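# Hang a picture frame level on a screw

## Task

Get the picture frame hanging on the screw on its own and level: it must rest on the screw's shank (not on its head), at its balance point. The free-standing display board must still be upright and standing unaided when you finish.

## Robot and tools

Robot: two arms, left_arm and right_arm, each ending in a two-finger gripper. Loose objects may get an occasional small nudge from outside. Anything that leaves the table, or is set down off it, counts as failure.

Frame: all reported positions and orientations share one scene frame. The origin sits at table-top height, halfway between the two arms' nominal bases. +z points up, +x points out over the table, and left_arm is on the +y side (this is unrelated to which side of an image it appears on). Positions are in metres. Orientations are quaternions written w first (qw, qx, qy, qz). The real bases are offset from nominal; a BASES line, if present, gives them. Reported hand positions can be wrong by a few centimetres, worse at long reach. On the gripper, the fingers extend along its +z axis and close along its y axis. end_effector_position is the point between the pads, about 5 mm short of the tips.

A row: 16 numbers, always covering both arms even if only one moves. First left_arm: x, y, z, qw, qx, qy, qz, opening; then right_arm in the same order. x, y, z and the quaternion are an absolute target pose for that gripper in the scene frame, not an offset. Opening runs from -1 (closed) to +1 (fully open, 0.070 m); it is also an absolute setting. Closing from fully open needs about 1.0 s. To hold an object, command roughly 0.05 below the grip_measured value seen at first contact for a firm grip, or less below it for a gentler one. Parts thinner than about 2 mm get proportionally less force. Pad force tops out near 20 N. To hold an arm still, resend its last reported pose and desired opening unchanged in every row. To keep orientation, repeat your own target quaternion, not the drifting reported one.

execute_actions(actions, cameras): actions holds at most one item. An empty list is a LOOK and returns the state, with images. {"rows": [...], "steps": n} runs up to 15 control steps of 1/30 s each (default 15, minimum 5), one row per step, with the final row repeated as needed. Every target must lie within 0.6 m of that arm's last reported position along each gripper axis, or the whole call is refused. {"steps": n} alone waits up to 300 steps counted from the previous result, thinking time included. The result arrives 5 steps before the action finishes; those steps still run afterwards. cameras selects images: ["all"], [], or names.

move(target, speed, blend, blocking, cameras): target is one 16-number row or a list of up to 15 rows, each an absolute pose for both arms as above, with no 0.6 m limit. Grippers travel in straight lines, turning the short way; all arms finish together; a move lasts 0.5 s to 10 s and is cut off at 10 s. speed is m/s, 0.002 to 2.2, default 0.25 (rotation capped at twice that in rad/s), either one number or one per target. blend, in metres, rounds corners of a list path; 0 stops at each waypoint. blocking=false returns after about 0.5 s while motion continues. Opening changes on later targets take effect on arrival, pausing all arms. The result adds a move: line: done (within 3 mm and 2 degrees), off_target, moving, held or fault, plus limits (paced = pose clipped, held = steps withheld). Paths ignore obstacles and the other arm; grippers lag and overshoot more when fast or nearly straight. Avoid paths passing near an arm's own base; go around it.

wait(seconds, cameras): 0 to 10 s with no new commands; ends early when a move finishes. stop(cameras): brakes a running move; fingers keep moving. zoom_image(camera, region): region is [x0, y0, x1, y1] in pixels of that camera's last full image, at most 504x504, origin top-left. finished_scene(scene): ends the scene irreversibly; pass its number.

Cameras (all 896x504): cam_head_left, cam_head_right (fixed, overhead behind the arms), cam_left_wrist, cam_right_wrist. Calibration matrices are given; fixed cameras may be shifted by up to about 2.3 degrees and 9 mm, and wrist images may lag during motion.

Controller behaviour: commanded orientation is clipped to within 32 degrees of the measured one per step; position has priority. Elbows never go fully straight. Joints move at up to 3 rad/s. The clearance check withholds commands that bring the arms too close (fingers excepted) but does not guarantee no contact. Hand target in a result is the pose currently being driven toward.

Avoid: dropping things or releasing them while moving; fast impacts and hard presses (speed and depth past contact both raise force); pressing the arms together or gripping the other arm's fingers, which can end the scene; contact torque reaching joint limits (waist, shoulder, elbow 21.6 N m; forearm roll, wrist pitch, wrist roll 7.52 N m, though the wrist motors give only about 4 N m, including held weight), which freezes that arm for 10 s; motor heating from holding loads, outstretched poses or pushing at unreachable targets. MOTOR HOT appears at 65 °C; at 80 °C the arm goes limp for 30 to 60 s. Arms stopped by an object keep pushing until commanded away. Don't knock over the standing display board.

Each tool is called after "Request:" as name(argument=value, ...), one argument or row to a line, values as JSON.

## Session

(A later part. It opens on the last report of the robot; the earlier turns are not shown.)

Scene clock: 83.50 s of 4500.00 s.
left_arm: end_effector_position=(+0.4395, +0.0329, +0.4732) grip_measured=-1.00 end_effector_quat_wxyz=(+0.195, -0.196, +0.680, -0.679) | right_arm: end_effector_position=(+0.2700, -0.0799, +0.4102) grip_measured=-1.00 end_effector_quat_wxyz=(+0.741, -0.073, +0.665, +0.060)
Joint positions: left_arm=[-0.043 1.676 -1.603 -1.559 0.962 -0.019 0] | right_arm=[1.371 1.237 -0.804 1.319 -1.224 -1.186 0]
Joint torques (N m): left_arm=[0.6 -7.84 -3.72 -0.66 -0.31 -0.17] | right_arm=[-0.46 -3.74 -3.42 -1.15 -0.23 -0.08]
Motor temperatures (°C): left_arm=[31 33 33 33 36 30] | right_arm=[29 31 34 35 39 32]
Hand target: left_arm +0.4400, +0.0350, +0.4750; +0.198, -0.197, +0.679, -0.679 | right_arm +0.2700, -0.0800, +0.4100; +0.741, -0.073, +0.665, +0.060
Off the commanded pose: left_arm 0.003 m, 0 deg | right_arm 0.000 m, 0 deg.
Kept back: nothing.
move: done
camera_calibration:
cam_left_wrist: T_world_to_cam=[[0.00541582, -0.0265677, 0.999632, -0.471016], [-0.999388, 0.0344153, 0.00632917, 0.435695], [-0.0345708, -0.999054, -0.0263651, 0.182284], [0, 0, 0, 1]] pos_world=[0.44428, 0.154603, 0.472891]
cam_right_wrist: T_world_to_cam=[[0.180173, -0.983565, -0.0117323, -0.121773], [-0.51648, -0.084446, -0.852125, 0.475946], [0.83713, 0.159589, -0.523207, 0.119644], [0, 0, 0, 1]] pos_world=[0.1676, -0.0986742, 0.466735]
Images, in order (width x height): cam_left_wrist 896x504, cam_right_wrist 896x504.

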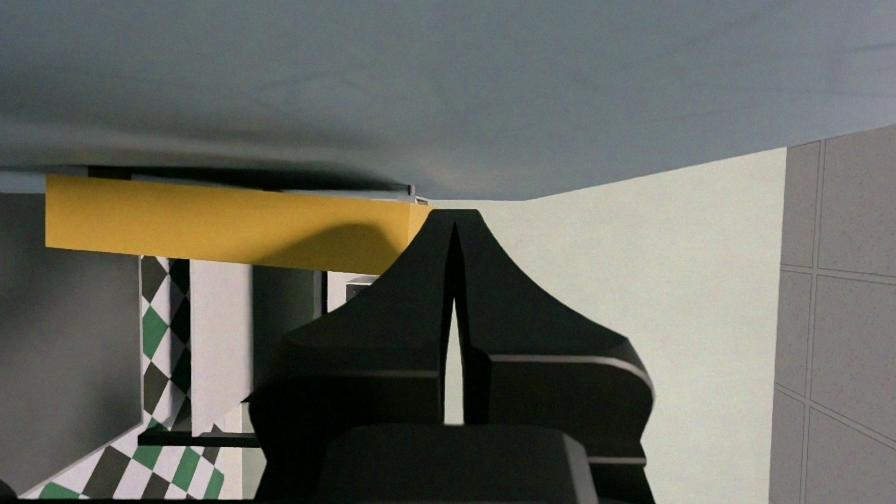

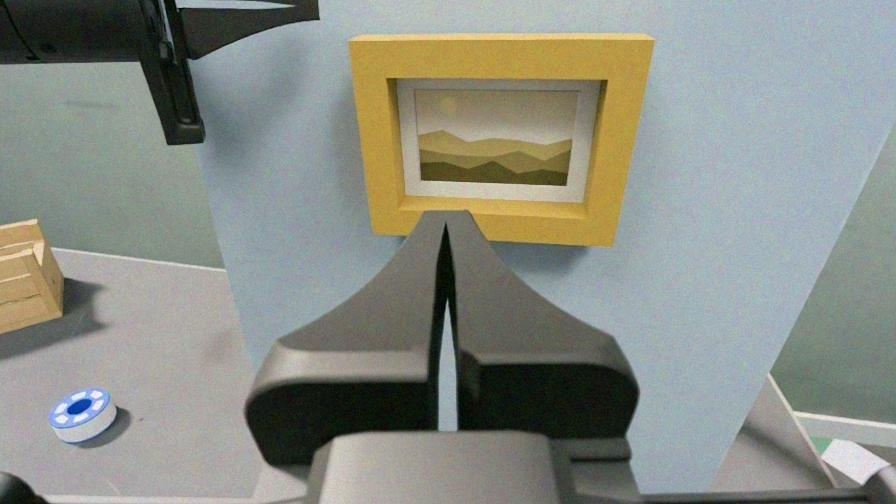

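Request:
execute_actions(
  actions=[],
  cameras=["all"],
)

Request:
zoom_image(
  camera="cam_head_left",
  region=[350, 0, 620, 190],
)

Request:
zoom_image(
  camera="cam_head_right",
  region=[330, 0, 600, 190],
)

Request:
zoom_image(
  camera="cam_left_wrist",
  region=[200, 130, 540, 290],
)

Scene clock: 84.40 s of 4500.00 s.
left_arm: end_effector_position=(+0.4400, +0.0348, +0.4747) grip_measured=-1.00 end_effector_quat_wxyz=(+0.198, -0.197, +0.679, -0.679) | right_arm: end_effector_position=(+0.2700, -0.0799, +0.4102) grip_measured=-1.00 end_effector_quat_wxyz=(+0.741, -0.073, +0.665, +0.060)
Joint positions: left_arm=[-0.04 1.675 -1.605 -1.559 0.96 -0.019 0] | right_arm=[1.371 1.237 -0.804 1.319 -1.224 -1.186 0]
Joint torques (N m): left_arm=[0.49 -7.87 -3.66 -0.6 -0.29 -0.14] | right_arm=[-0.45 -3.72 -3.41 -1.15 -0.23 -0.05]
Motor temperatures (°C): left_arm=[31 33 33 33 36 30] | right_arm=[29 31 34 35 39 32]
Hand target: left_arm +0.4400, +0.0350, +0.4750; +0.198, -0.197, +0.679, -0.679 | right_arm +0.2700, -0.0800, +0.4100; +0.741, -0.073, +0.665, +0.060
Off the commanded pose: left_arm 0.000 m, 0 deg | right_arm 0.000 m, 0 deg.
Steps of this call (1-27: nothing new was sent). Readings (end_effector_position of left_arm | right_arm):
1: (+0.4395, +0.0330, +0.4732) | (+0.2700, -0.0799, +0.4102)
2: (+0.4396, +0.0334, +0.4735) | (+0.2700, -0.0799, +0.4102)
4: (+0.4393, +0.0334, +0.4740) | (+0.2700, -0.0799, +0.4102)
8: (+0.4397, +0.0339, +0.4743) | (+0.2700, -0.0799, +0.4102)
27: the state above
camera_calibration:
cam_left_wrist: T_world_to_cam=[[0.00186955, -0.0263823, 0.99965, -0.470925], [-0.999583, 0.0287647, 0.00262857, 0.438151], [-0.028824, -0.999238, -0.0263175, 0.181666], [0, 0, 0, 1]] pos_world=[0.444084, 0.1565, 0.47439]
cam_right_wrist: T_world_to_cam=[[0.180173, -0.983565, -0.0117323, -0.121773], [-0.51648, -0.084446, -0.852125, 0.475946], [0.83713, 0.159589, -0.523207, 0.119644], [0, 0, 0, 1]] pos_world=[0.1676, -0.0986742, 0.466735]

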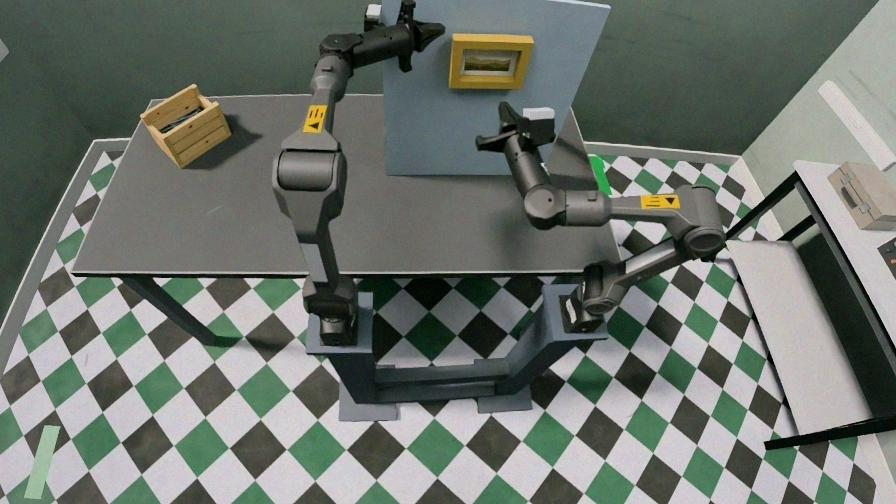

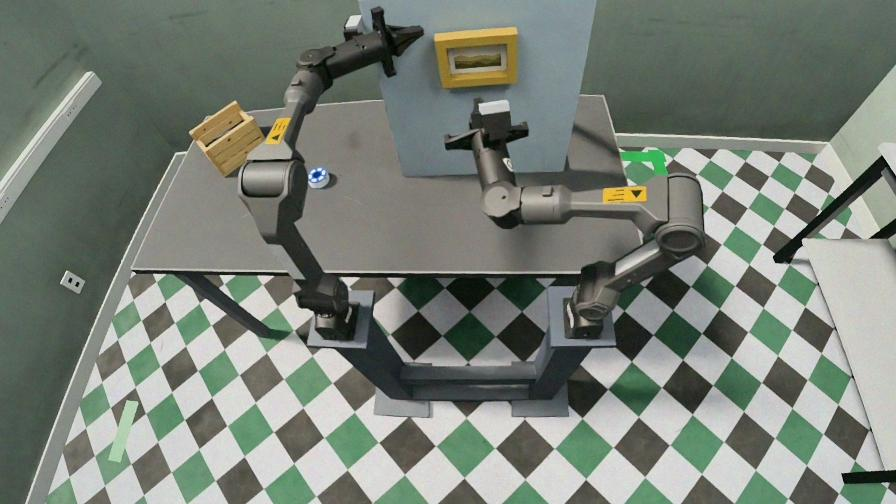

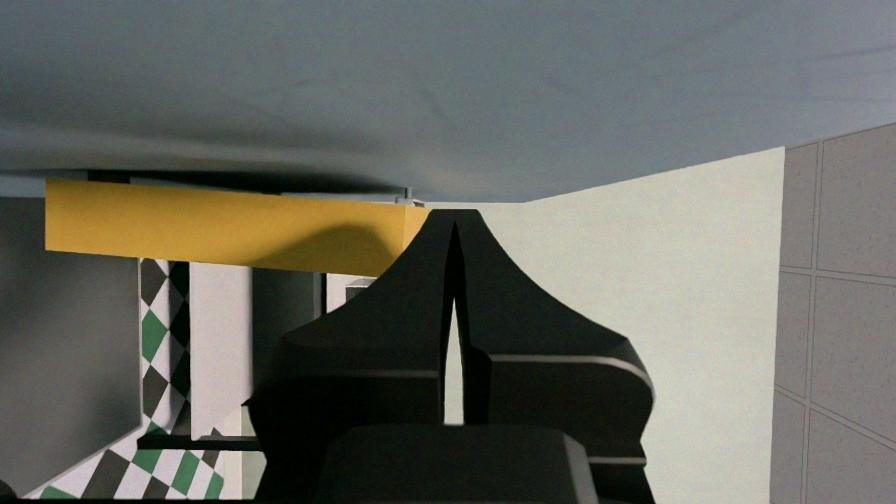

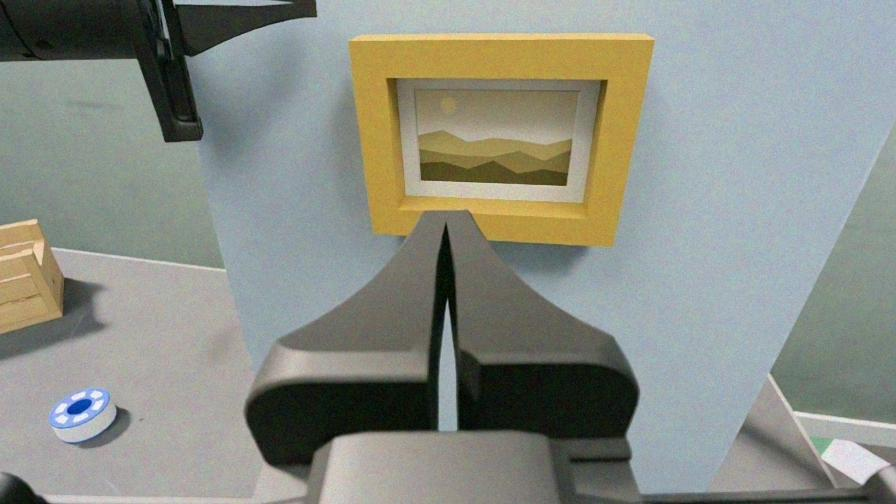

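Scaled by 1.867 from the camera's 896x504 image, which has a finer 1280x720 frame.

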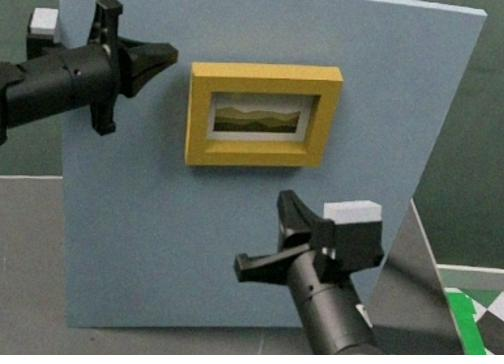

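Scaled by 1.867 from the camera's 896x504 image, which has a finer 1280x720 frame.

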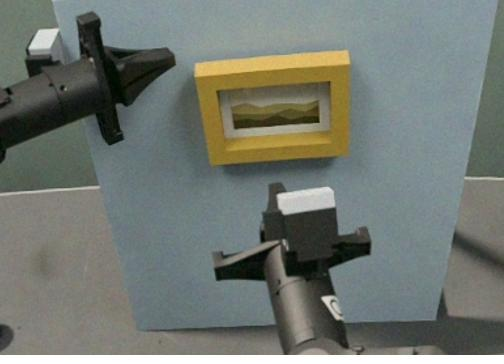

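Scaled by 1.482 from the camera's 896x504 image, which has a finer 1280x720 frame.

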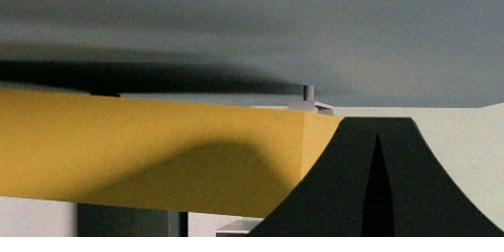

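Request:
move(
  target=[
    [0.43,0.08,0.485,0.198,-0.197,0.679,-0.679,-1,0.27,-0.08,0.41,0.741,-0.073,0.665,0.060,-1],
    [0.36,0.18,0.485,0.198,-0.197,0.679,-0.679,-1,0.27,-0.11,0.41,0.741,-0.073,0.665,0.060,-1],
  ],
  speed=0.1,
  blend=0.02,
)

Request:
zoom_image(
  camera="cam_right_wrist",
  region=[280, 0, 640, 270],
)

Request:
zoom_image(
  camera="cam_right_wrist",
  region=[100, 0, 350, 500],
)

Request:
zoom_image(
  camera="cam_right_wrist",
  region=[646, 0, 896, 500],
)

Scene clock: 86.83 s of 4500.00 s.
left_arm: end_effector_position=(+0.3596, +0.1795, +0.4854) grip_measured=-1.00 end_effector_quat_wxyz=(+0.279, -0.275, +0.648, -0.653) | right_arm: end_effector_position=(+0.2700, -0.1103, +0.4100) grip_measured=-1.00 end_effector_quat_wxyz=(+0.741, -0.073, +0.665, +0.060)
Joint positions: left_arm=[0.463 1.325 -1.265 -1.568 1.223 -0.025 0] | right_arm=[1.328 1.123 -0.723 1.314 -1.177 -1.211 0]
Joint torques (N m): left_arm=[-0.78 -3.4 -3.33 -0.93 0.03 0.01] | right_arm=[0.04 -1.87 -3.77 -1.14 -0.27 -0.05]
Motor temperatures (°C): left_arm=[31 33 33 33 36 30] | right_arm=[29 31 34 35 39 32]
Hand target: left_arm +0.3602, +0.1795, +0.4850; +0.278, -0.276, +0.648, -0.653 | right_arm +0.2700, -0.1100, +0.4100; +0.741, -0.073, +0.665, +0.060
Off the commanded pose: left_arm 0.001 m, 14 deg | right_arm 0.000 m, 0 deg.
joint sent to its limit (left arm) — joint 5 (wrist pitch), upper limit.
Kept back: nothing.
move: off_target (left_arm)
camera_calibration:
cam_left_wrist: T_world_to_cam=[[0.00241546, -0.0208134, 0.99978, -0.478876], [-0.977799, -0.209535, -0.00199974, 0.390867], [0.209531, -0.97758, -0.0208574, 0.231961], [0, 0, 0, 1]] pos_world=[0.334743, 0.298694, 0.484391]
cam_right_wrist: T_world_to_cam=[[0.179615, -0.983671, -0.0113659, -0.15167], [-0.516783, -0.0845189, -0.851934, 0.473253], [0.837063, 0.158894, -0.523525, 0.124498], [0, 0, 0, 1]] pos_world=[0.167599, -0.128977, 0.466635]

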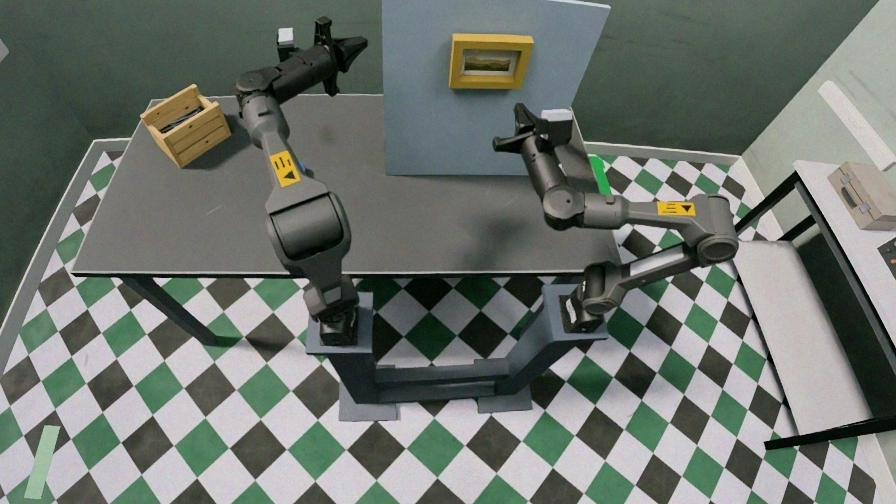

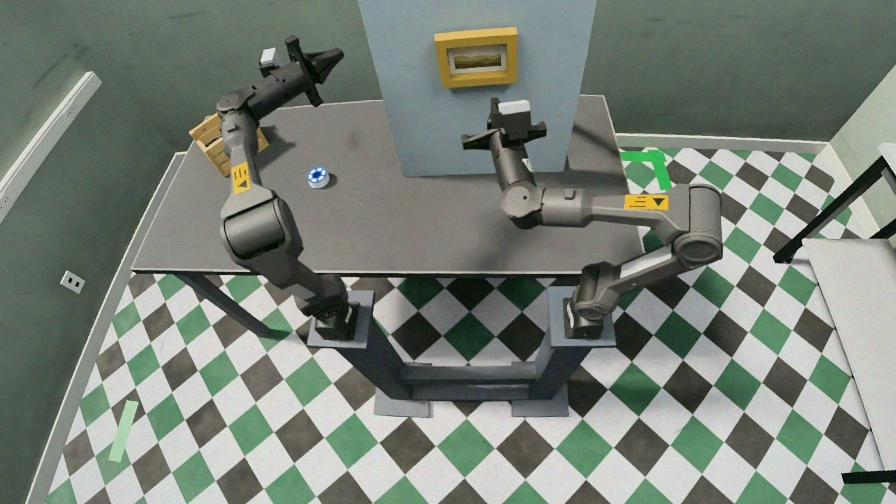

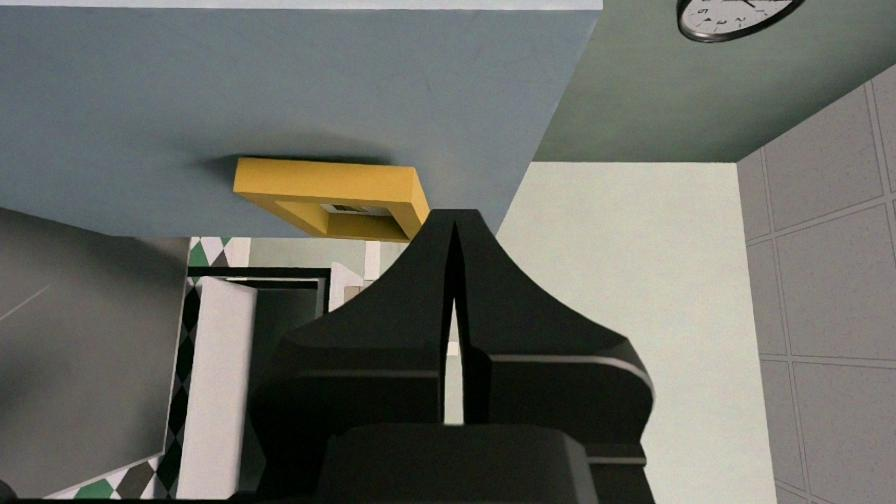

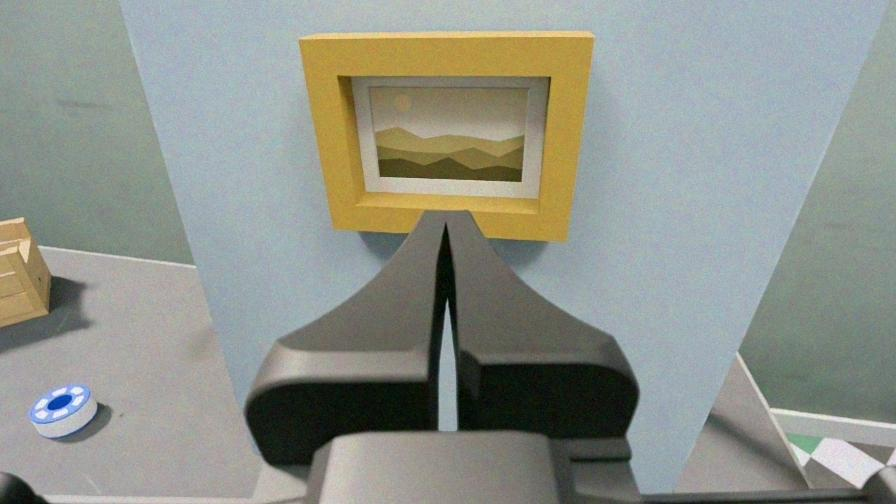

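Scaled by 1.400 from the camera's 896x504 image, which has a finer 1280x720 frame.

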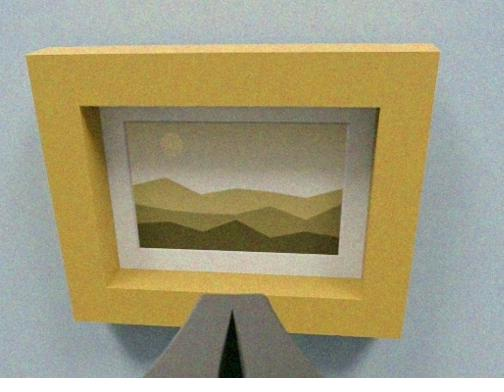

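Scaled by 1.008 from the camera's 896x504 image, which has a finer 1280x720 frame.

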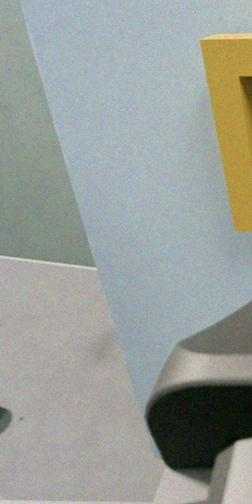

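Scaled by 1.008 from the camera's 896x504 image, which has a finer 1280x720 frame.

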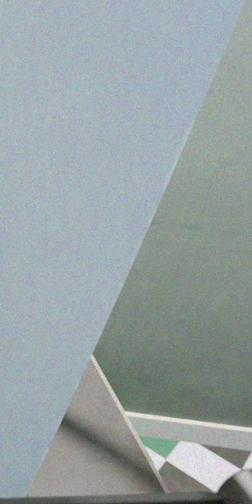

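Request:
move(
  target=[
    [0.36,0.18,0.485,0.279,-0.275,0.648,-0.653,-1,0.28,-0.28,0.36,0.707,0,0.707,0,0.286],
    [0.36,0.18,0.485,0.279,-0.275,0.648,-0.653,-1,0.38,-0.071,0.341,0.5082,0.4916,0.5082,0.4916,0.286],
  ],
  speed=0.25,
)

Scene clock: 92.73 s of 4500.00 s.
left_arm: end_effector_position=(+0.3600, +0.1796, +0.4849) grip_measured=-1.00 end_effector_quat_wxyz=(+0.279, -0.275, +0.648, -0.653) | right_arm: end_effector_position=(+0.3801, -0.0707, +0.3410) grip_measured=+0.29 end_effector_quat_wxyz=(+0.508, +0.492, +0.508, +0.492)
Joint positions: left_arm=[0.463 1.326 -1.264 -1.57 1.223 -0.021 0] | right_arm=[1.034 1.61 -0.978 1.256 -1.099 0.589 0.045]
Joint torques (N m): left_arm=[0.43 -5.15 -2.48 -0.93 0.04 0.03] | right_arm=[0.36 -6.32 -3.46 -0.89 -0.59 -0.22]
Motor temperatures (°C): left_arm=[31 33 33 33 36 30] | right_arm=[29 31 34 35 39 32]
Hand target: left_arm +0.3600, +0.1799, +0.4850; +0.280, -0.276, +0.648, -0.653 | right_arm +0.3800, -0.0710, +0.3410; +0.508, +0.492, +0.508, +0.492
Off the commanded pose: left_arm 0.000 m, 0 deg | right_arm 0.000 m, 0 deg.
joint sent to its limit (left arm) — joint 5 (wrist pitch), upper limit.
Kept back: nothing.
move: done
camera_calibration:
cam_left_wrist: T_world_to_cam=[[0.00151321, -0.0203825, 0.999791, -0.478106], [-0.977798, -0.20953, -0.00279173, 0.391562], [0.209543, -0.97759, -0.0202471, 0.231687], [0, 0, 0, 1]] pos_world=[0.335043, 0.298794, 0.483791]
cam_right_wrist: T_world_to_cam=[[-0.00994215, 0.00608053, -0.999932, 0.3458], [-0.610313, 0.792086, 0.0108849, 0.277946], [0.792098, 0.61038, -0.00416401, -0.138198], [0, 0, 0, 1]] pos_world=[0.282538, -0.137906, 0.342176]

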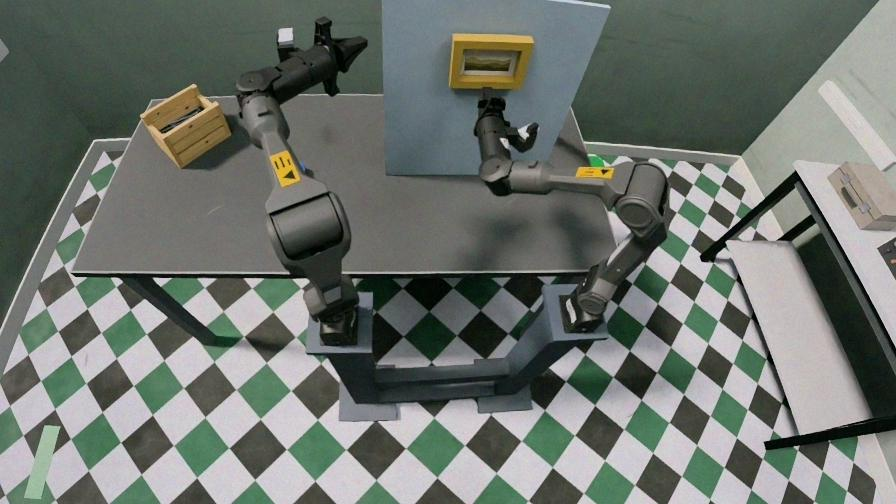

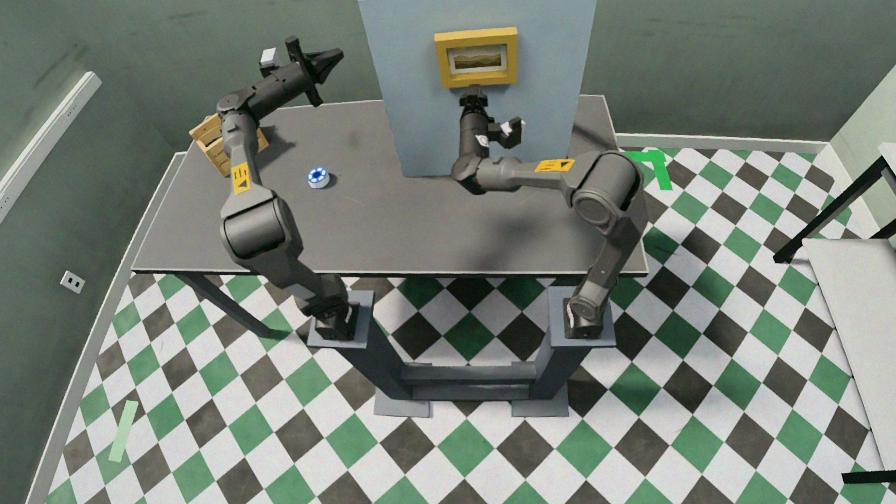

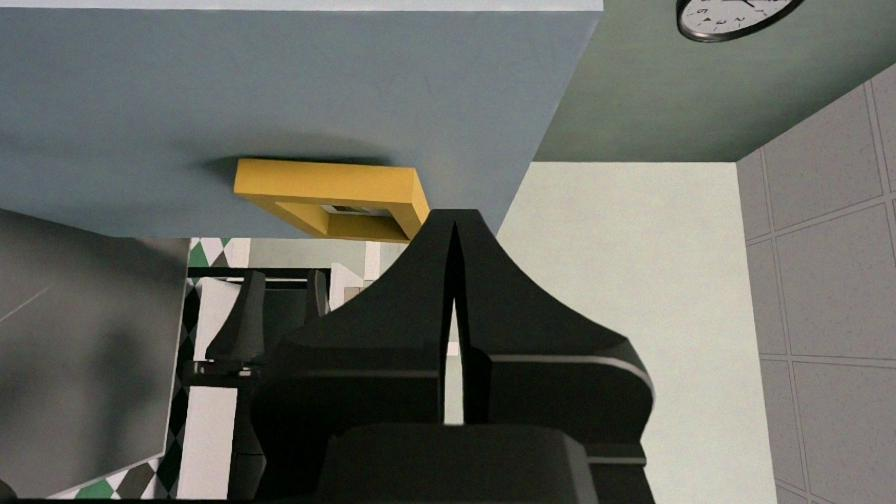

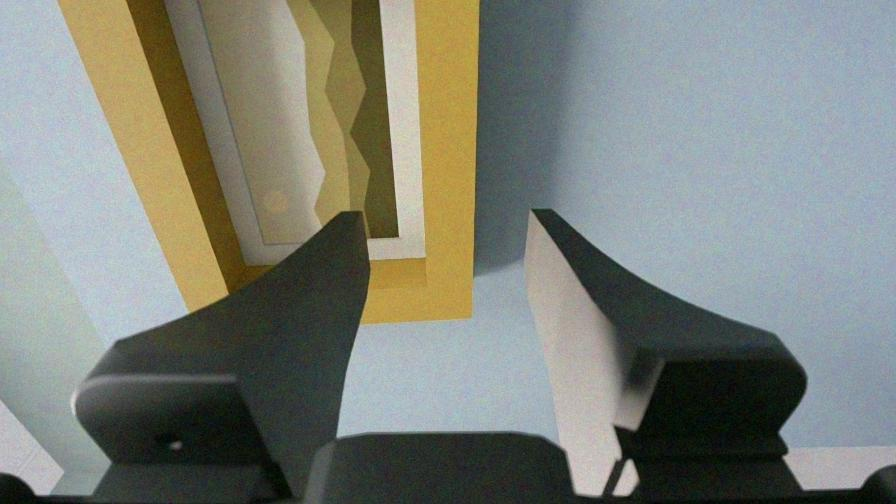

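Request:
move(
  target=[
    [0.36,0.18,0.485,0.279,-0.275,0.648,-0.653,-1,0.415,-0.075,0.340,0.5082,0.4916,0.5082,0.4916,0.286],
    [0.36,0.18,0.485,0.279,-0.275,0.648,-0.653,-1,0.432,-0.075,0.340,0.5082,0.4916,0.5082,0.4916,0.286],
  ],
  speed=[0.1,0.03],
  cameras=["cam_right_wrist","cam_left_wrist"],
)

Scene clock: 94.27 s of 4500.00 s.
left_arm: end_effector_position=(+0.3600, +0.1796, +0.4849) grip_measured=-1.00 end_effector_quat_wxyz=(+0.279, -0.275, +0.648, -0.653) | right_arm: end_effector_position=(+0.4321, -0.0749, +0.3401) grip_measured=+0.29 end_effector_quat_wxyz=(+0.508, +0.492, +0.508, +0.492)
Joint positions: left_arm=[0.463 1.326 -1.264 -1.57 1.223 -0.021 0] | right_arm=[0.881 1.701 -1.09 1.161 -0.968 0.62 0.045]
Joint torques (N m): left_arm=[0.51 -5.25 -2.51 -0.93 0.01 0.05] | right_arm=[0.58 -6.24 -3.96 -0.85 -0.54 0.15]
Motor temperatures (°C): left_arm=[31 33 33 33 36 30] | right_arm=[29 31 34 35 39 32]
Hand target: left_arm +0.3600, +0.1799, +0.4850; +0.280, -0.276, +0.648, -0.653 | right_arm +0.4320, -0.0750, +0.3400; +0.508, +0.492, +0.508, +0.492
Off the commanded pose: left_arm 0.000 m, 0 deg | right_arm 0.000 m, 0 deg.
joint sent to its limit (left arm) — joint 5 (wrist pitch), upper limit.
Kept back: nothing.
move: done
camera_calibration:
cam_left_wrist: T_world_to_cam=[[0.00151321, -0.0203825, 0.999791, -0.478106], [-0.977798, -0.20953, -0.00279173, 0.391562], [0.209543, -0.97759, -0.0202471, 0.231687], [0, 0, 0, 1]] pos_world=[0.335043, 0.298794, 0.483791]
cam_right_wrist: T_world_to_cam=[[-0.00981773, 0.00555501, -0.999936, 0.345327], [-0.610431, 0.792002, 0.0103933, 0.313292], [0.792009, 0.610494, -0.00438471, -0.176644], [0, 0, 0, 1]] pos_world=[0.334538, -0.142206, 0.341274]
Images, in order (width x height): cam_left_wrist 896x504, cam_right_wrist 896x504.

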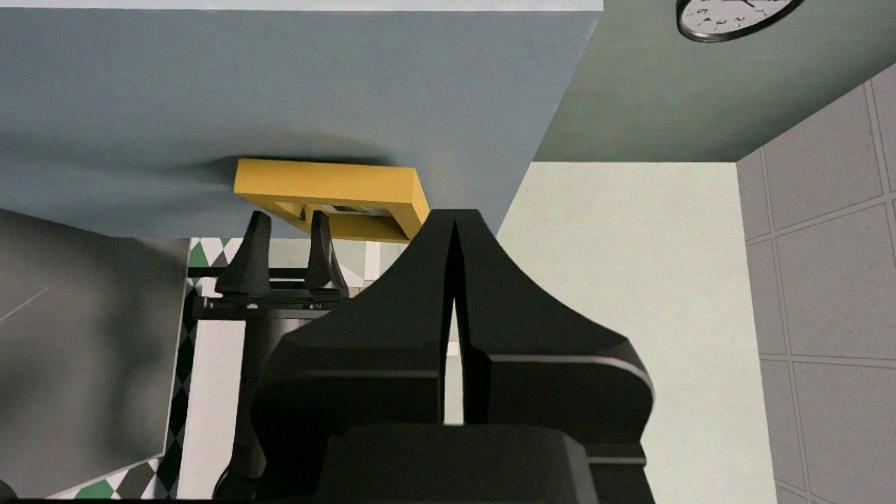

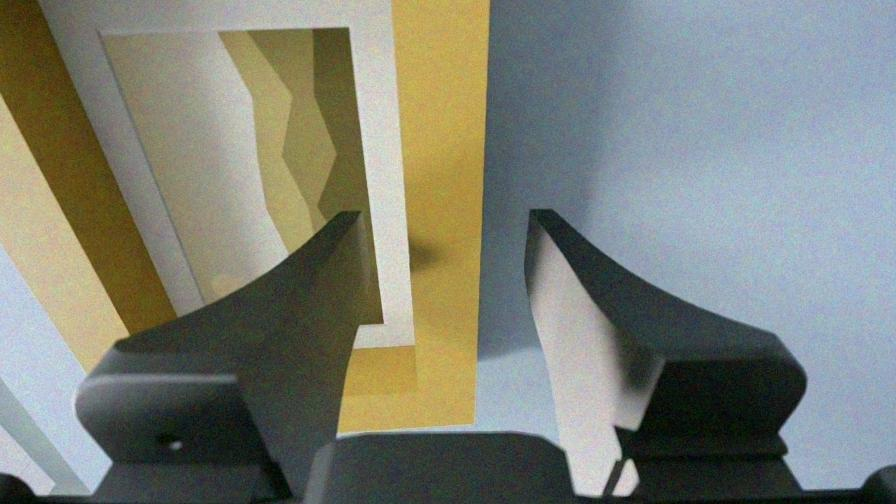

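Request:
move(
  target=[
    [0.36,0.18,0.485,0.279,-0.275,0.648,-0.653,-1,0.437,-0.075,0.340,0.5116,0.4881,0.5116,0.4881,0.286],
    [0.36,0.18,0.485,0.279,-0.275,0.648,-0.653,-1,0.437,-0.075,0.340,0.5116,0.4881,0.5116,0.4881,-0.46],
    [0.36,0.18,0.485,0.279,-0.275,0.648,-0.653,-1,0.437,-0.0828,0.3406,0.5284,0.4699,0.5284,0.4699,-0.46],
  ],
  speed=0.03,
  cameras=["cam_right_wrist","cam_left_wrist"],
)

Scene clock: 97.60 s of 4500.00 s.
left_arm: end_effector_position=(+0.3600, +0.1796, +0.4849) grip_measured=-1.00 end_effector_quat_wxyz=(+0.279, -0.275, +0.648, -0.653) | right_arm: end_effector_position=(+0.4369, -0.0824, +0.3403) grip_measured=-0.44 end_effector_quat_wxyz=(+0.528, +0.470, +0.529, +0.470)
Joint positions: left_arm=[0.463 1.326 -1.264 -1.57 1.223 -0.021 0] | right_arm=[0.852 1.693 -1.08 1.14 -0.945 0.549 0.02]
Joint torques (N m): left_arm=[0.38 -5.15 -2.55 -0.9 -0.01 -0.05] | right_arm=[0.09 -5.71 -2.64 -0.58 0.03 -0.17]
Motor temperatures (°C): left_arm=[31 33 33 33 36 30] | right_arm=[29 31 34 35 39 32]
Hand target: left_arm +0.3600, +0.1799, +0.4850; +0.280, -0.276, +0.648, -0.653 | right_arm +0.4370, -0.0828, +0.3406; +0.528, +0.470, +0.528, +0.470
Off the commanded pose: left_arm 0.000 m, 0 deg | right_arm 0.000 m, 0 deg.
joint sent to its limit (left arm) — joint 5 (wrist pitch), upper limit.
Kept back: nothing.
move: done
camera_calibration:
cam_left_wrist: T_world_to_cam=[[0.00151321, -0.0203825, 0.999791, -0.478106], [-0.977798, -0.20953, -0.00279173, 0.391562], [0.209543, -0.97759, -0.0202471, 0.231687], [0, 0, 0, 1]] pos_world=[0.335043, 0.298794, 0.483791]
cam_right_wrist: T_world_to_cam=[[-0.0103774, -0.0787522, -0.99684, 0.337919], [-0.61075, 0.789838, -0.0560405, 0.344659], [0.791756, 0.608238, -0.0562944, -0.158293], [0, 0, 0, 1]] pos_world=[0.339336, -0.149334, 0.347255]
Images, in order (width x height): cam_left_wrist 896x504, cam_right_wrist 896x504.

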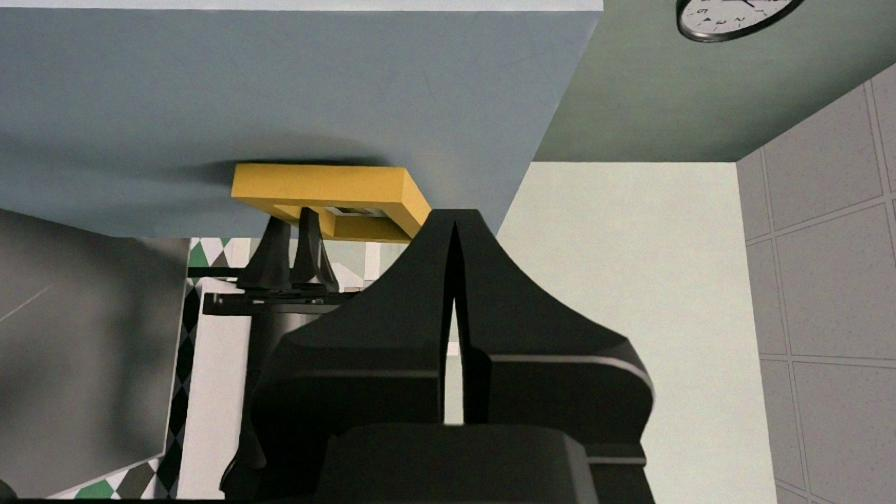

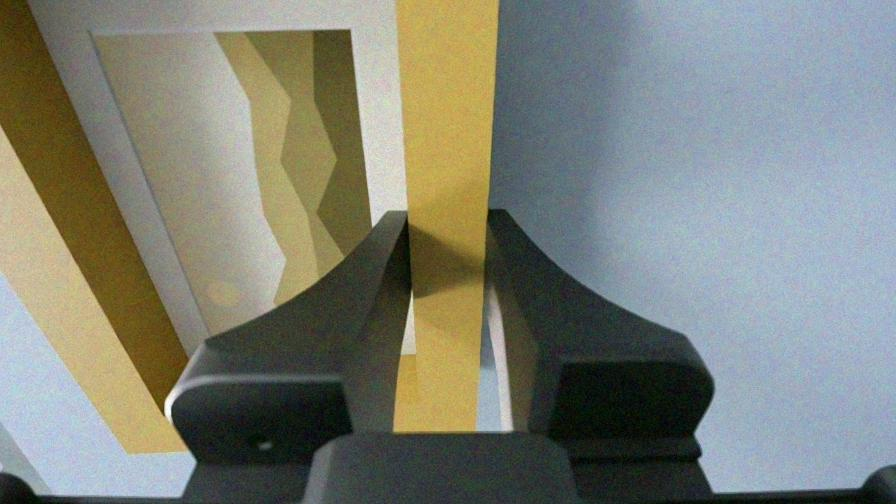

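Request:
move(
  target=[
    [0.36,0.18,0.485,0.279,-0.275,0.648,-0.653,-1,0.437,-0.0828,0.3406,0.5284,0.4699,0.5284,0.4699,-0.38],
    [0.36,0.18,0.485,0.279,-0.275,0.648,-0.653,-1,0.437,-0.0828,0.3406,0.5284,0.4699,0.5284,0.4699,0.2],
  ],
  speed=0.03,
  cameras=["cam_right_wrist","cam_left_wrist"],
)

Request:
wait(
  seconds=1,
  cameras=["cam_right_wrist"],
)

Request:
zoom_image(
  camera="cam_right_wrist",
  region=[380, 0, 560, 430],
)

Scene clock: 99.83 s of 4500.00 s.
left_arm: end_effector_position=(+0.3600, +0.1796, +0.4849) grip_measured=-1.00 end_effector_quat_wxyz=(+0.279, -0.275, +0.648, -0.653) | right_arm: end_effector_position=(+0.4369, -0.0824, +0.3402) grip_measured=+0.20 end_effector_quat_wxyz=(+0.528, +0.470, +0.529, +0.470)
Joint positions: left_arm=[0.463 1.326 -1.264 -1.57 1.223 -0.021 0] | right_arm=[0.852 1.693 -1.08 1.14 -0.945 0.549 0.042]
Joint torques (N m): left_arm=[0.31 -4.97 -2.51 -0.87 -0.02 -0.08] | right_arm=[0.69 -6.36 -4.5 -0.94 -0.62 0.17]
Motor temperatures (°C): left_arm=[31 33 33 33 36 30] | right_arm=[29 31 34 35 39 32]
Hand target: left_arm +0.3600, +0.1799, +0.4850; +0.280, -0.276, +0.648, -0.653 | right_arm +0.4370, -0.0828, +0.3406; +0.528, +0.470, +0.528, +0.470
Off the commanded pose: left_arm 0.000 m, 0 deg | right_arm 0.001 m, 0 deg.
joint sent to its limit (left arm) — joint 5 (wrist pitch), upper limit.
Kept back: nothing.
move: done
camera_calibration:
cam_left_wrist: T_world_to_cam=[[0.00151321, -0.0203825, 0.999791, -0.478106], [-0.977798, -0.20953, -0.00279173, 0.391562], [0.209543, -0.97759, -0.0202471, 0.231687], [0, 0, 0, 1]] pos_world=[0.335043, 0.298794, 0.483791]
cam_right_wrist: T_world_to_cam=[[-0.010617, -0.0789335, -0.996823, 0.337967], [-0.610809, 0.789792, -0.0560341, 0.34467], [0.791706, 0.608274, -0.0565986, -0.158165], [0, 0, 0, 1]] pos_world=[0.339336, -0.149334, 0.347254]
Images, in order (width x height): cam_left_wrist 896x504, cam_right_wrist 896x504.

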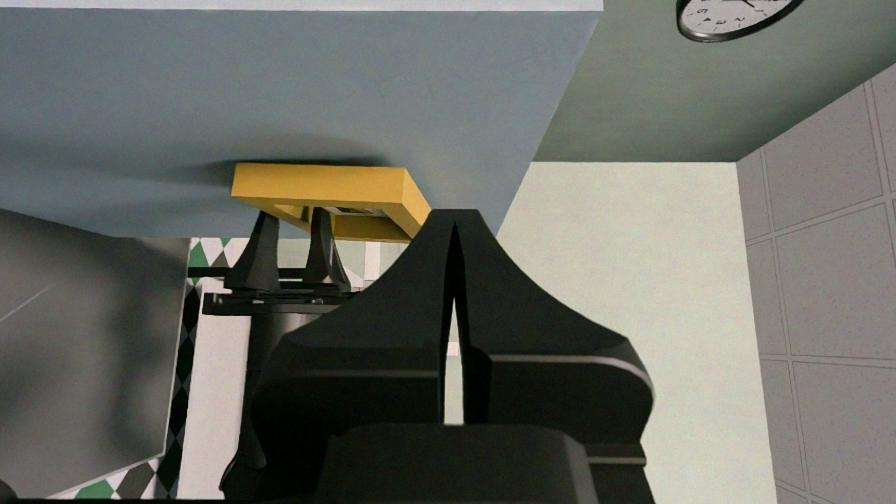

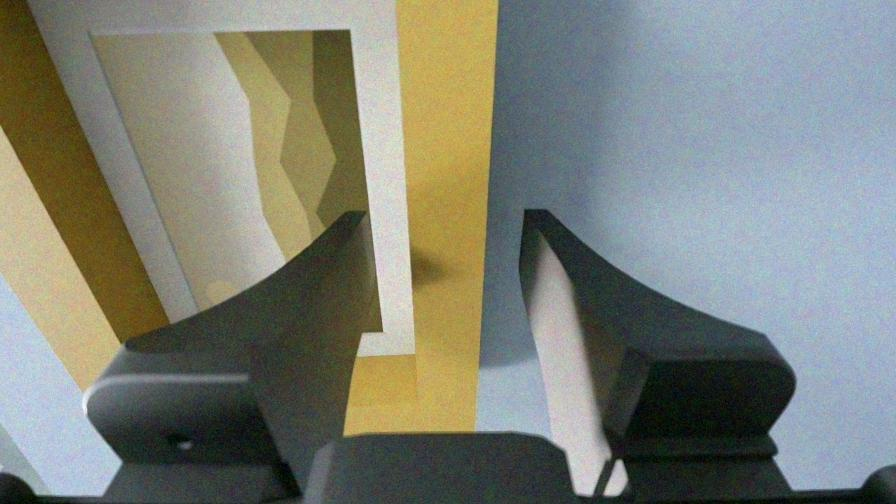

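Scene clock: 100.83 s of 4500.00 s.
left_arm: end_effector_position=(+0.3600, +0.1796, +0.4849) grip_measured=-1.00 end_effector_quat_wxyz=(+0.279, -0.275, +0.648, -0.653) | right_arm: end_effector_position=(+0.4369, -0.0824, +0.3402) grip_measured=+0.20 end_effector_quat_wxyz=(+0.528, +0.470, +0.529, +0.470)
Joint positions: left_arm=[0.463 1.326 -1.264 -1.57 1.223 -0.021 0] | right_arm=[0.852 1.693 -1.08 1.14 -0.945 0.549 0.042]
Joint torques (N m): left_arm=[0.31 -4.88 -2.53 -0.85 0.04 -0.06] | right_arm=[0.7 -6.62 -4.46 -0.95 -0.62 0.16]
Motor temperatures (°C): left_arm=[31 33 33 33 36 30] | right_arm=[29 31 34 35 39 32]
Hand target: left_arm +0.3600, +0.1799, +0.4850; +0.280, -0.276, +0.648, -0.653 | right_arm +0.4370, -0.0828, +0.3406; +0.528, +0.470, +0.528, +0.470
Off the commanded pose: left_arm 0.000 m, 0 deg | right_arm 0.001 m, 0 deg.
Steps of this call (1-30: nothing new was sent). Readings (end_effector_position of left_arm | right_arm):
1: (+0.3600, +0.1796, +0.4849) | (+0.4369, -0.0824, +0.3402)
2: (+0.3600, +0.1796, +0.4849) | (+0.4369, -0.0824, +0.3402)
4: (+0.3600, +0.1796, +0.4849) | (+0.4369, -0.0824, +0.3402)
8: (+0.3600, +0.1796, +0.4849) | (+0.4369, -0.0824, +0.3402)
30: the state above
camera_calibration:
cam_right_wrist: T_world_to_cam=[[-0.010617, -0.0789335, -0.996823, 0.337967], [-0.610809, 0.789792, -0.0560341, 0.34467], [0.791706, 0.608274, -0.0565986, -0.158165], [0, 0, 0, 1]] pos_world=[0.339336, -0.149334, 0.347254]
Images, in order (width x height): cam_right_wrist 896x504.

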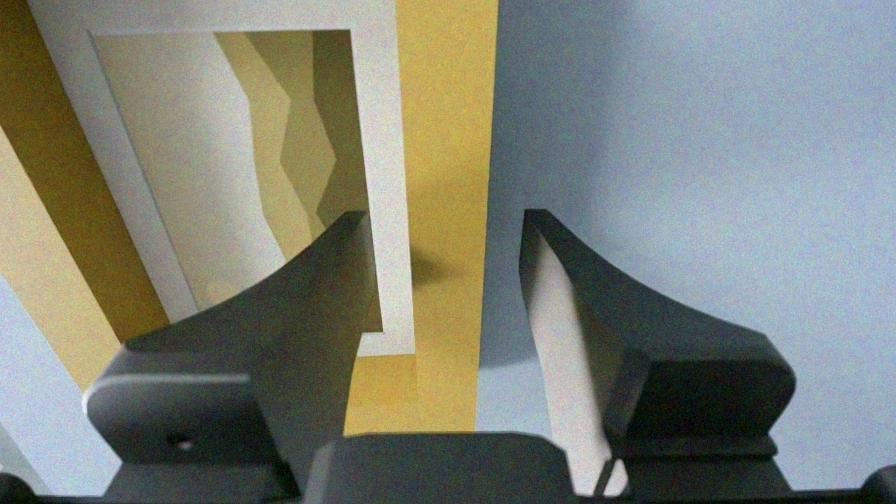

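Scaled by 1.172 from the camera's 896x504 image, which has a finer 1280x720 frame.

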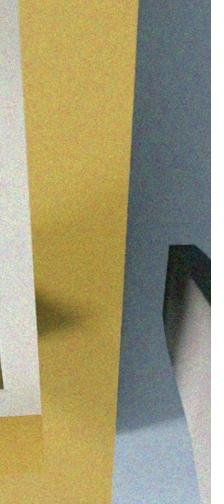

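Request:
move(
  target=[
    [0.36,0.18,0.485,0.279,-0.275,0.648,-0.653,-1,0.437,-0.0826,0.3404,0.5284,0.4699,0.5284,0.4699,-0.46],
    [0.36,0.18,0.485,0.279,-0.275,0.648,-0.653,-1,0.437,-0.0983,0.3435,0.5610,0.4305,0.5610,0.4305,-0.46],
    [0.36,0.18,0.485,0.279,-0.275,0.648,-0.653,-1,0.437,-0.0983,0.3435,0.5610,0.4305,0.5610,0.4305,-0.36],
  ],
  speed=0.04,
  cameras=["cam_right_wrist","cam_left_wrist"],
)

Scene clock: 105.03 s of 4500.00 s.
left_arm: end_effector_position=(+0.3600, +0.1796, +0.4849) grip_measured=-1.00 end_effector_quat_wxyz=(+0.279, -0.275, +0.648, -0.653) | right_arm: end_effector_position=(+0.4370, -0.0984, +0.3438) grip_measured=-0.36 end_effector_quat_wxyz=(+0.561, +0.431, +0.561, +0.431)
Joint positions: left_arm=[0.463 1.326 -1.264 -1.57 1.223 -0.021 0] | right_arm=[0.815 1.651 -1.041 1.112 -0.917 0.42 0.022]
Joint torques (N m): left_arm=[0.16 -4.97 -2.57 -0.8 0.01 -0.09] | right_arm=[0.09 -7.09 -4.19 -1.03 -0.71 0.16]
Motor temperatures (°C): left_arm=[31 33 33 33 36 30] | right_arm=[29 31 34 35 39 32]
Hand target: left_arm +0.3600, +0.1799, +0.4850; +0.280, -0.276, +0.648, -0.653 | right_arm +0.4370, -0.0983, +0.3435; +0.561, +0.430, +0.561, +0.430
Off the commanded pose: left_arm 0.000 m, 0 deg | right_arm 0.000 m, 0 deg.
joint sent to its limit (left arm) — joint 5 (wrist pitch), upper limit.
Kept back: nothing.
move: done
camera_calibration:
cam_left_wrist: T_world_to_cam=[[0.00151321, -0.0203825, 0.999791, -0.478106], [-0.977798, -0.20953, -0.00279173, 0.391562], [0.209543, -0.97759, -0.0202471, 0.231687], [0, 0, 0, 1]] pos_world=[0.335043, 0.298794, 0.483791]
cam_right_wrist: T_world_to_cam=[[-0.00932556, -0.221027, -0.975223, 0.318269], [-0.609653, 0.774299, -0.169659, 0.394686], [0.792613, 0.592966, -0.14197, -0.120804], [0, 0, 0, 1]] pos_world=[0.33934, -0.163626, 0.360194]
Images, in order (width x height): cam_left_wrist 896x504, cam_right_wrist 896x504.

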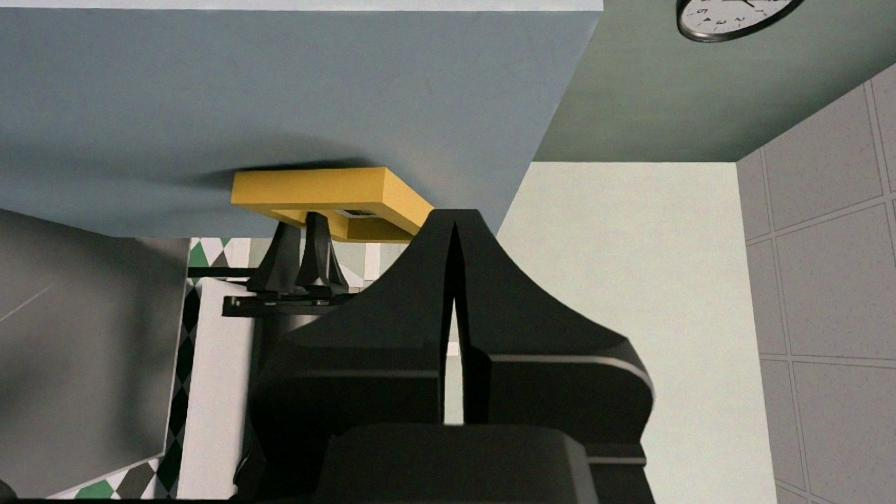

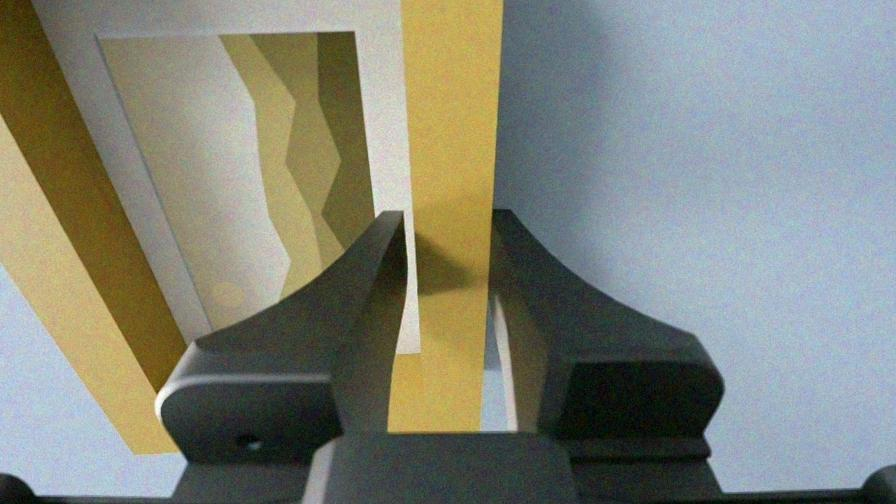

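Request:
move(
  target=[0.36,0.18,0.485,0.279,-0.275,0.648,-0.653,-1,0.437,-0.0983,0.3435,0.5610,0.4305,0.5610,0.4305,0.2],
  speed=0.04,
  cameras=["cam_right_wrist","cam_left_wrist"],
)

Request:
zoom_image(
  camera="cam_right_wrist",
  region=[380, 0, 560, 430],
)

Scene clock: 105.97 s of 4500.00 s.
left_arm: end_effector_position=(+0.3600, +0.1796, +0.4849) grip_measured=-1.00 end_effector_quat_wxyz=(+0.279, -0.275, +0.648, -0.653) | right_arm: end_effector_position=(+0.4370, -0.0984, +0.3438) grip_measured=+0.20 end_effector_quat_wxyz=(+0.561, +0.431, +0.561, +0.431)
Joint positions: left_arm=[0.463 1.326 -1.264 -1.57 1.223 -0.021 0] | right_arm=[0.815 1.651 -1.041 1.112 -0.917 0.42 0.042]
Joint torques (N m): left_arm=[0.03 -5.14 -2.7 -0.8 0.04 -0.13] | right_arm=[0.73 -5.73 -4.36 -0.74 -0.43 0.18]
Motor temperatures (°C): left_arm=[31 33 33 33 36 30] | right_arm=[29 31 34 35 39 32]
Hand target: left_arm +0.3600, +0.1799, +0.4850; +0.280, -0.276, +0.648, -0.653 | right_arm +0.4370, -0.0983, +0.3435; +0.561, +0.430, +0.561, +0.430
Off the commanded pose: left_arm 0.000 m, 0 deg | right_arm 0.000 m, 0 deg.
joint sent to its limit (left arm) — joint 5 (wrist pitch), upper limit.
Kept back: nothing.
move: done
camera_calibration:
cam_left_wrist: T_world_to_cam=[[0.00151321, -0.0203825, 0.999791, -0.478106], [-0.977798, -0.20953, -0.00279173, 0.391562], [0.209543, -0.97759, -0.0202471, 0.231687], [0, 0, 0, 1]] pos_world=[0.335043, 0.298794, 0.483791]
cam_right_wrist: T_world_to_cam=[[-0.00932556, -0.221027, -0.975223, 0.318269], [-0.609653, 0.774299, -0.169659, 0.394686], [0.792613, 0.592966, -0.14197, -0.120804], [0, 0, 0, 1]] pos_world=[0.33934, -0.163626, 0.360194]
Images, in order (width x height): cam_left_wrist 896x504, cam_right_wrist 896x504.

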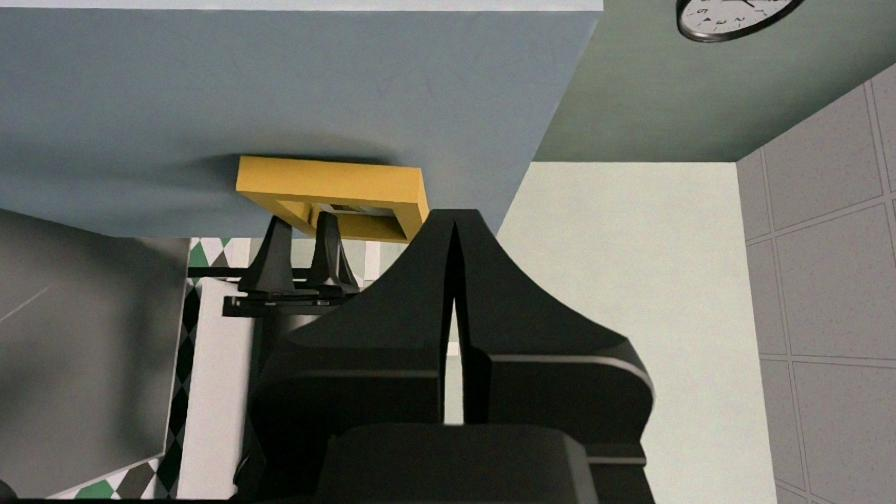

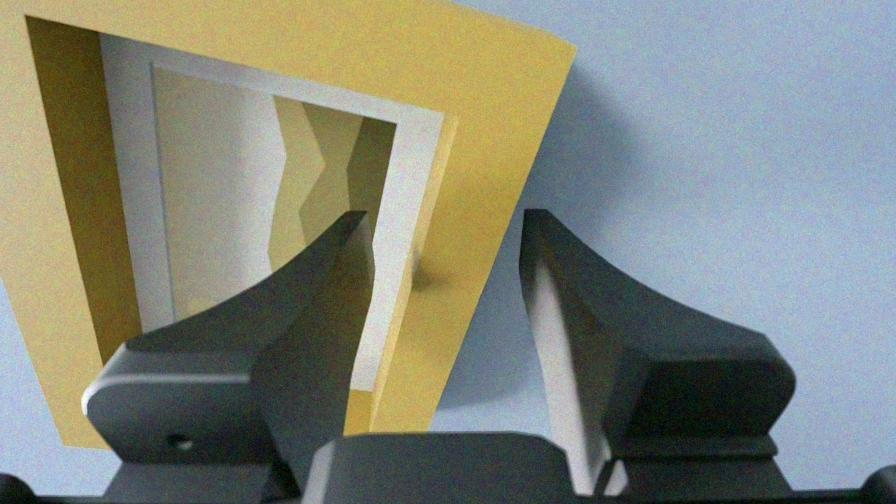

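Scaled by 1.172 from the camera's 896x504 image, which has a finer 1280x720 frame.

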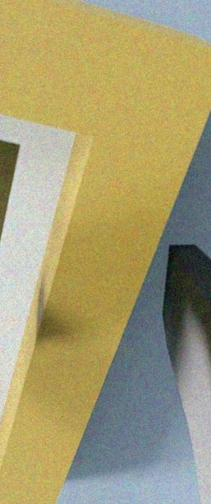

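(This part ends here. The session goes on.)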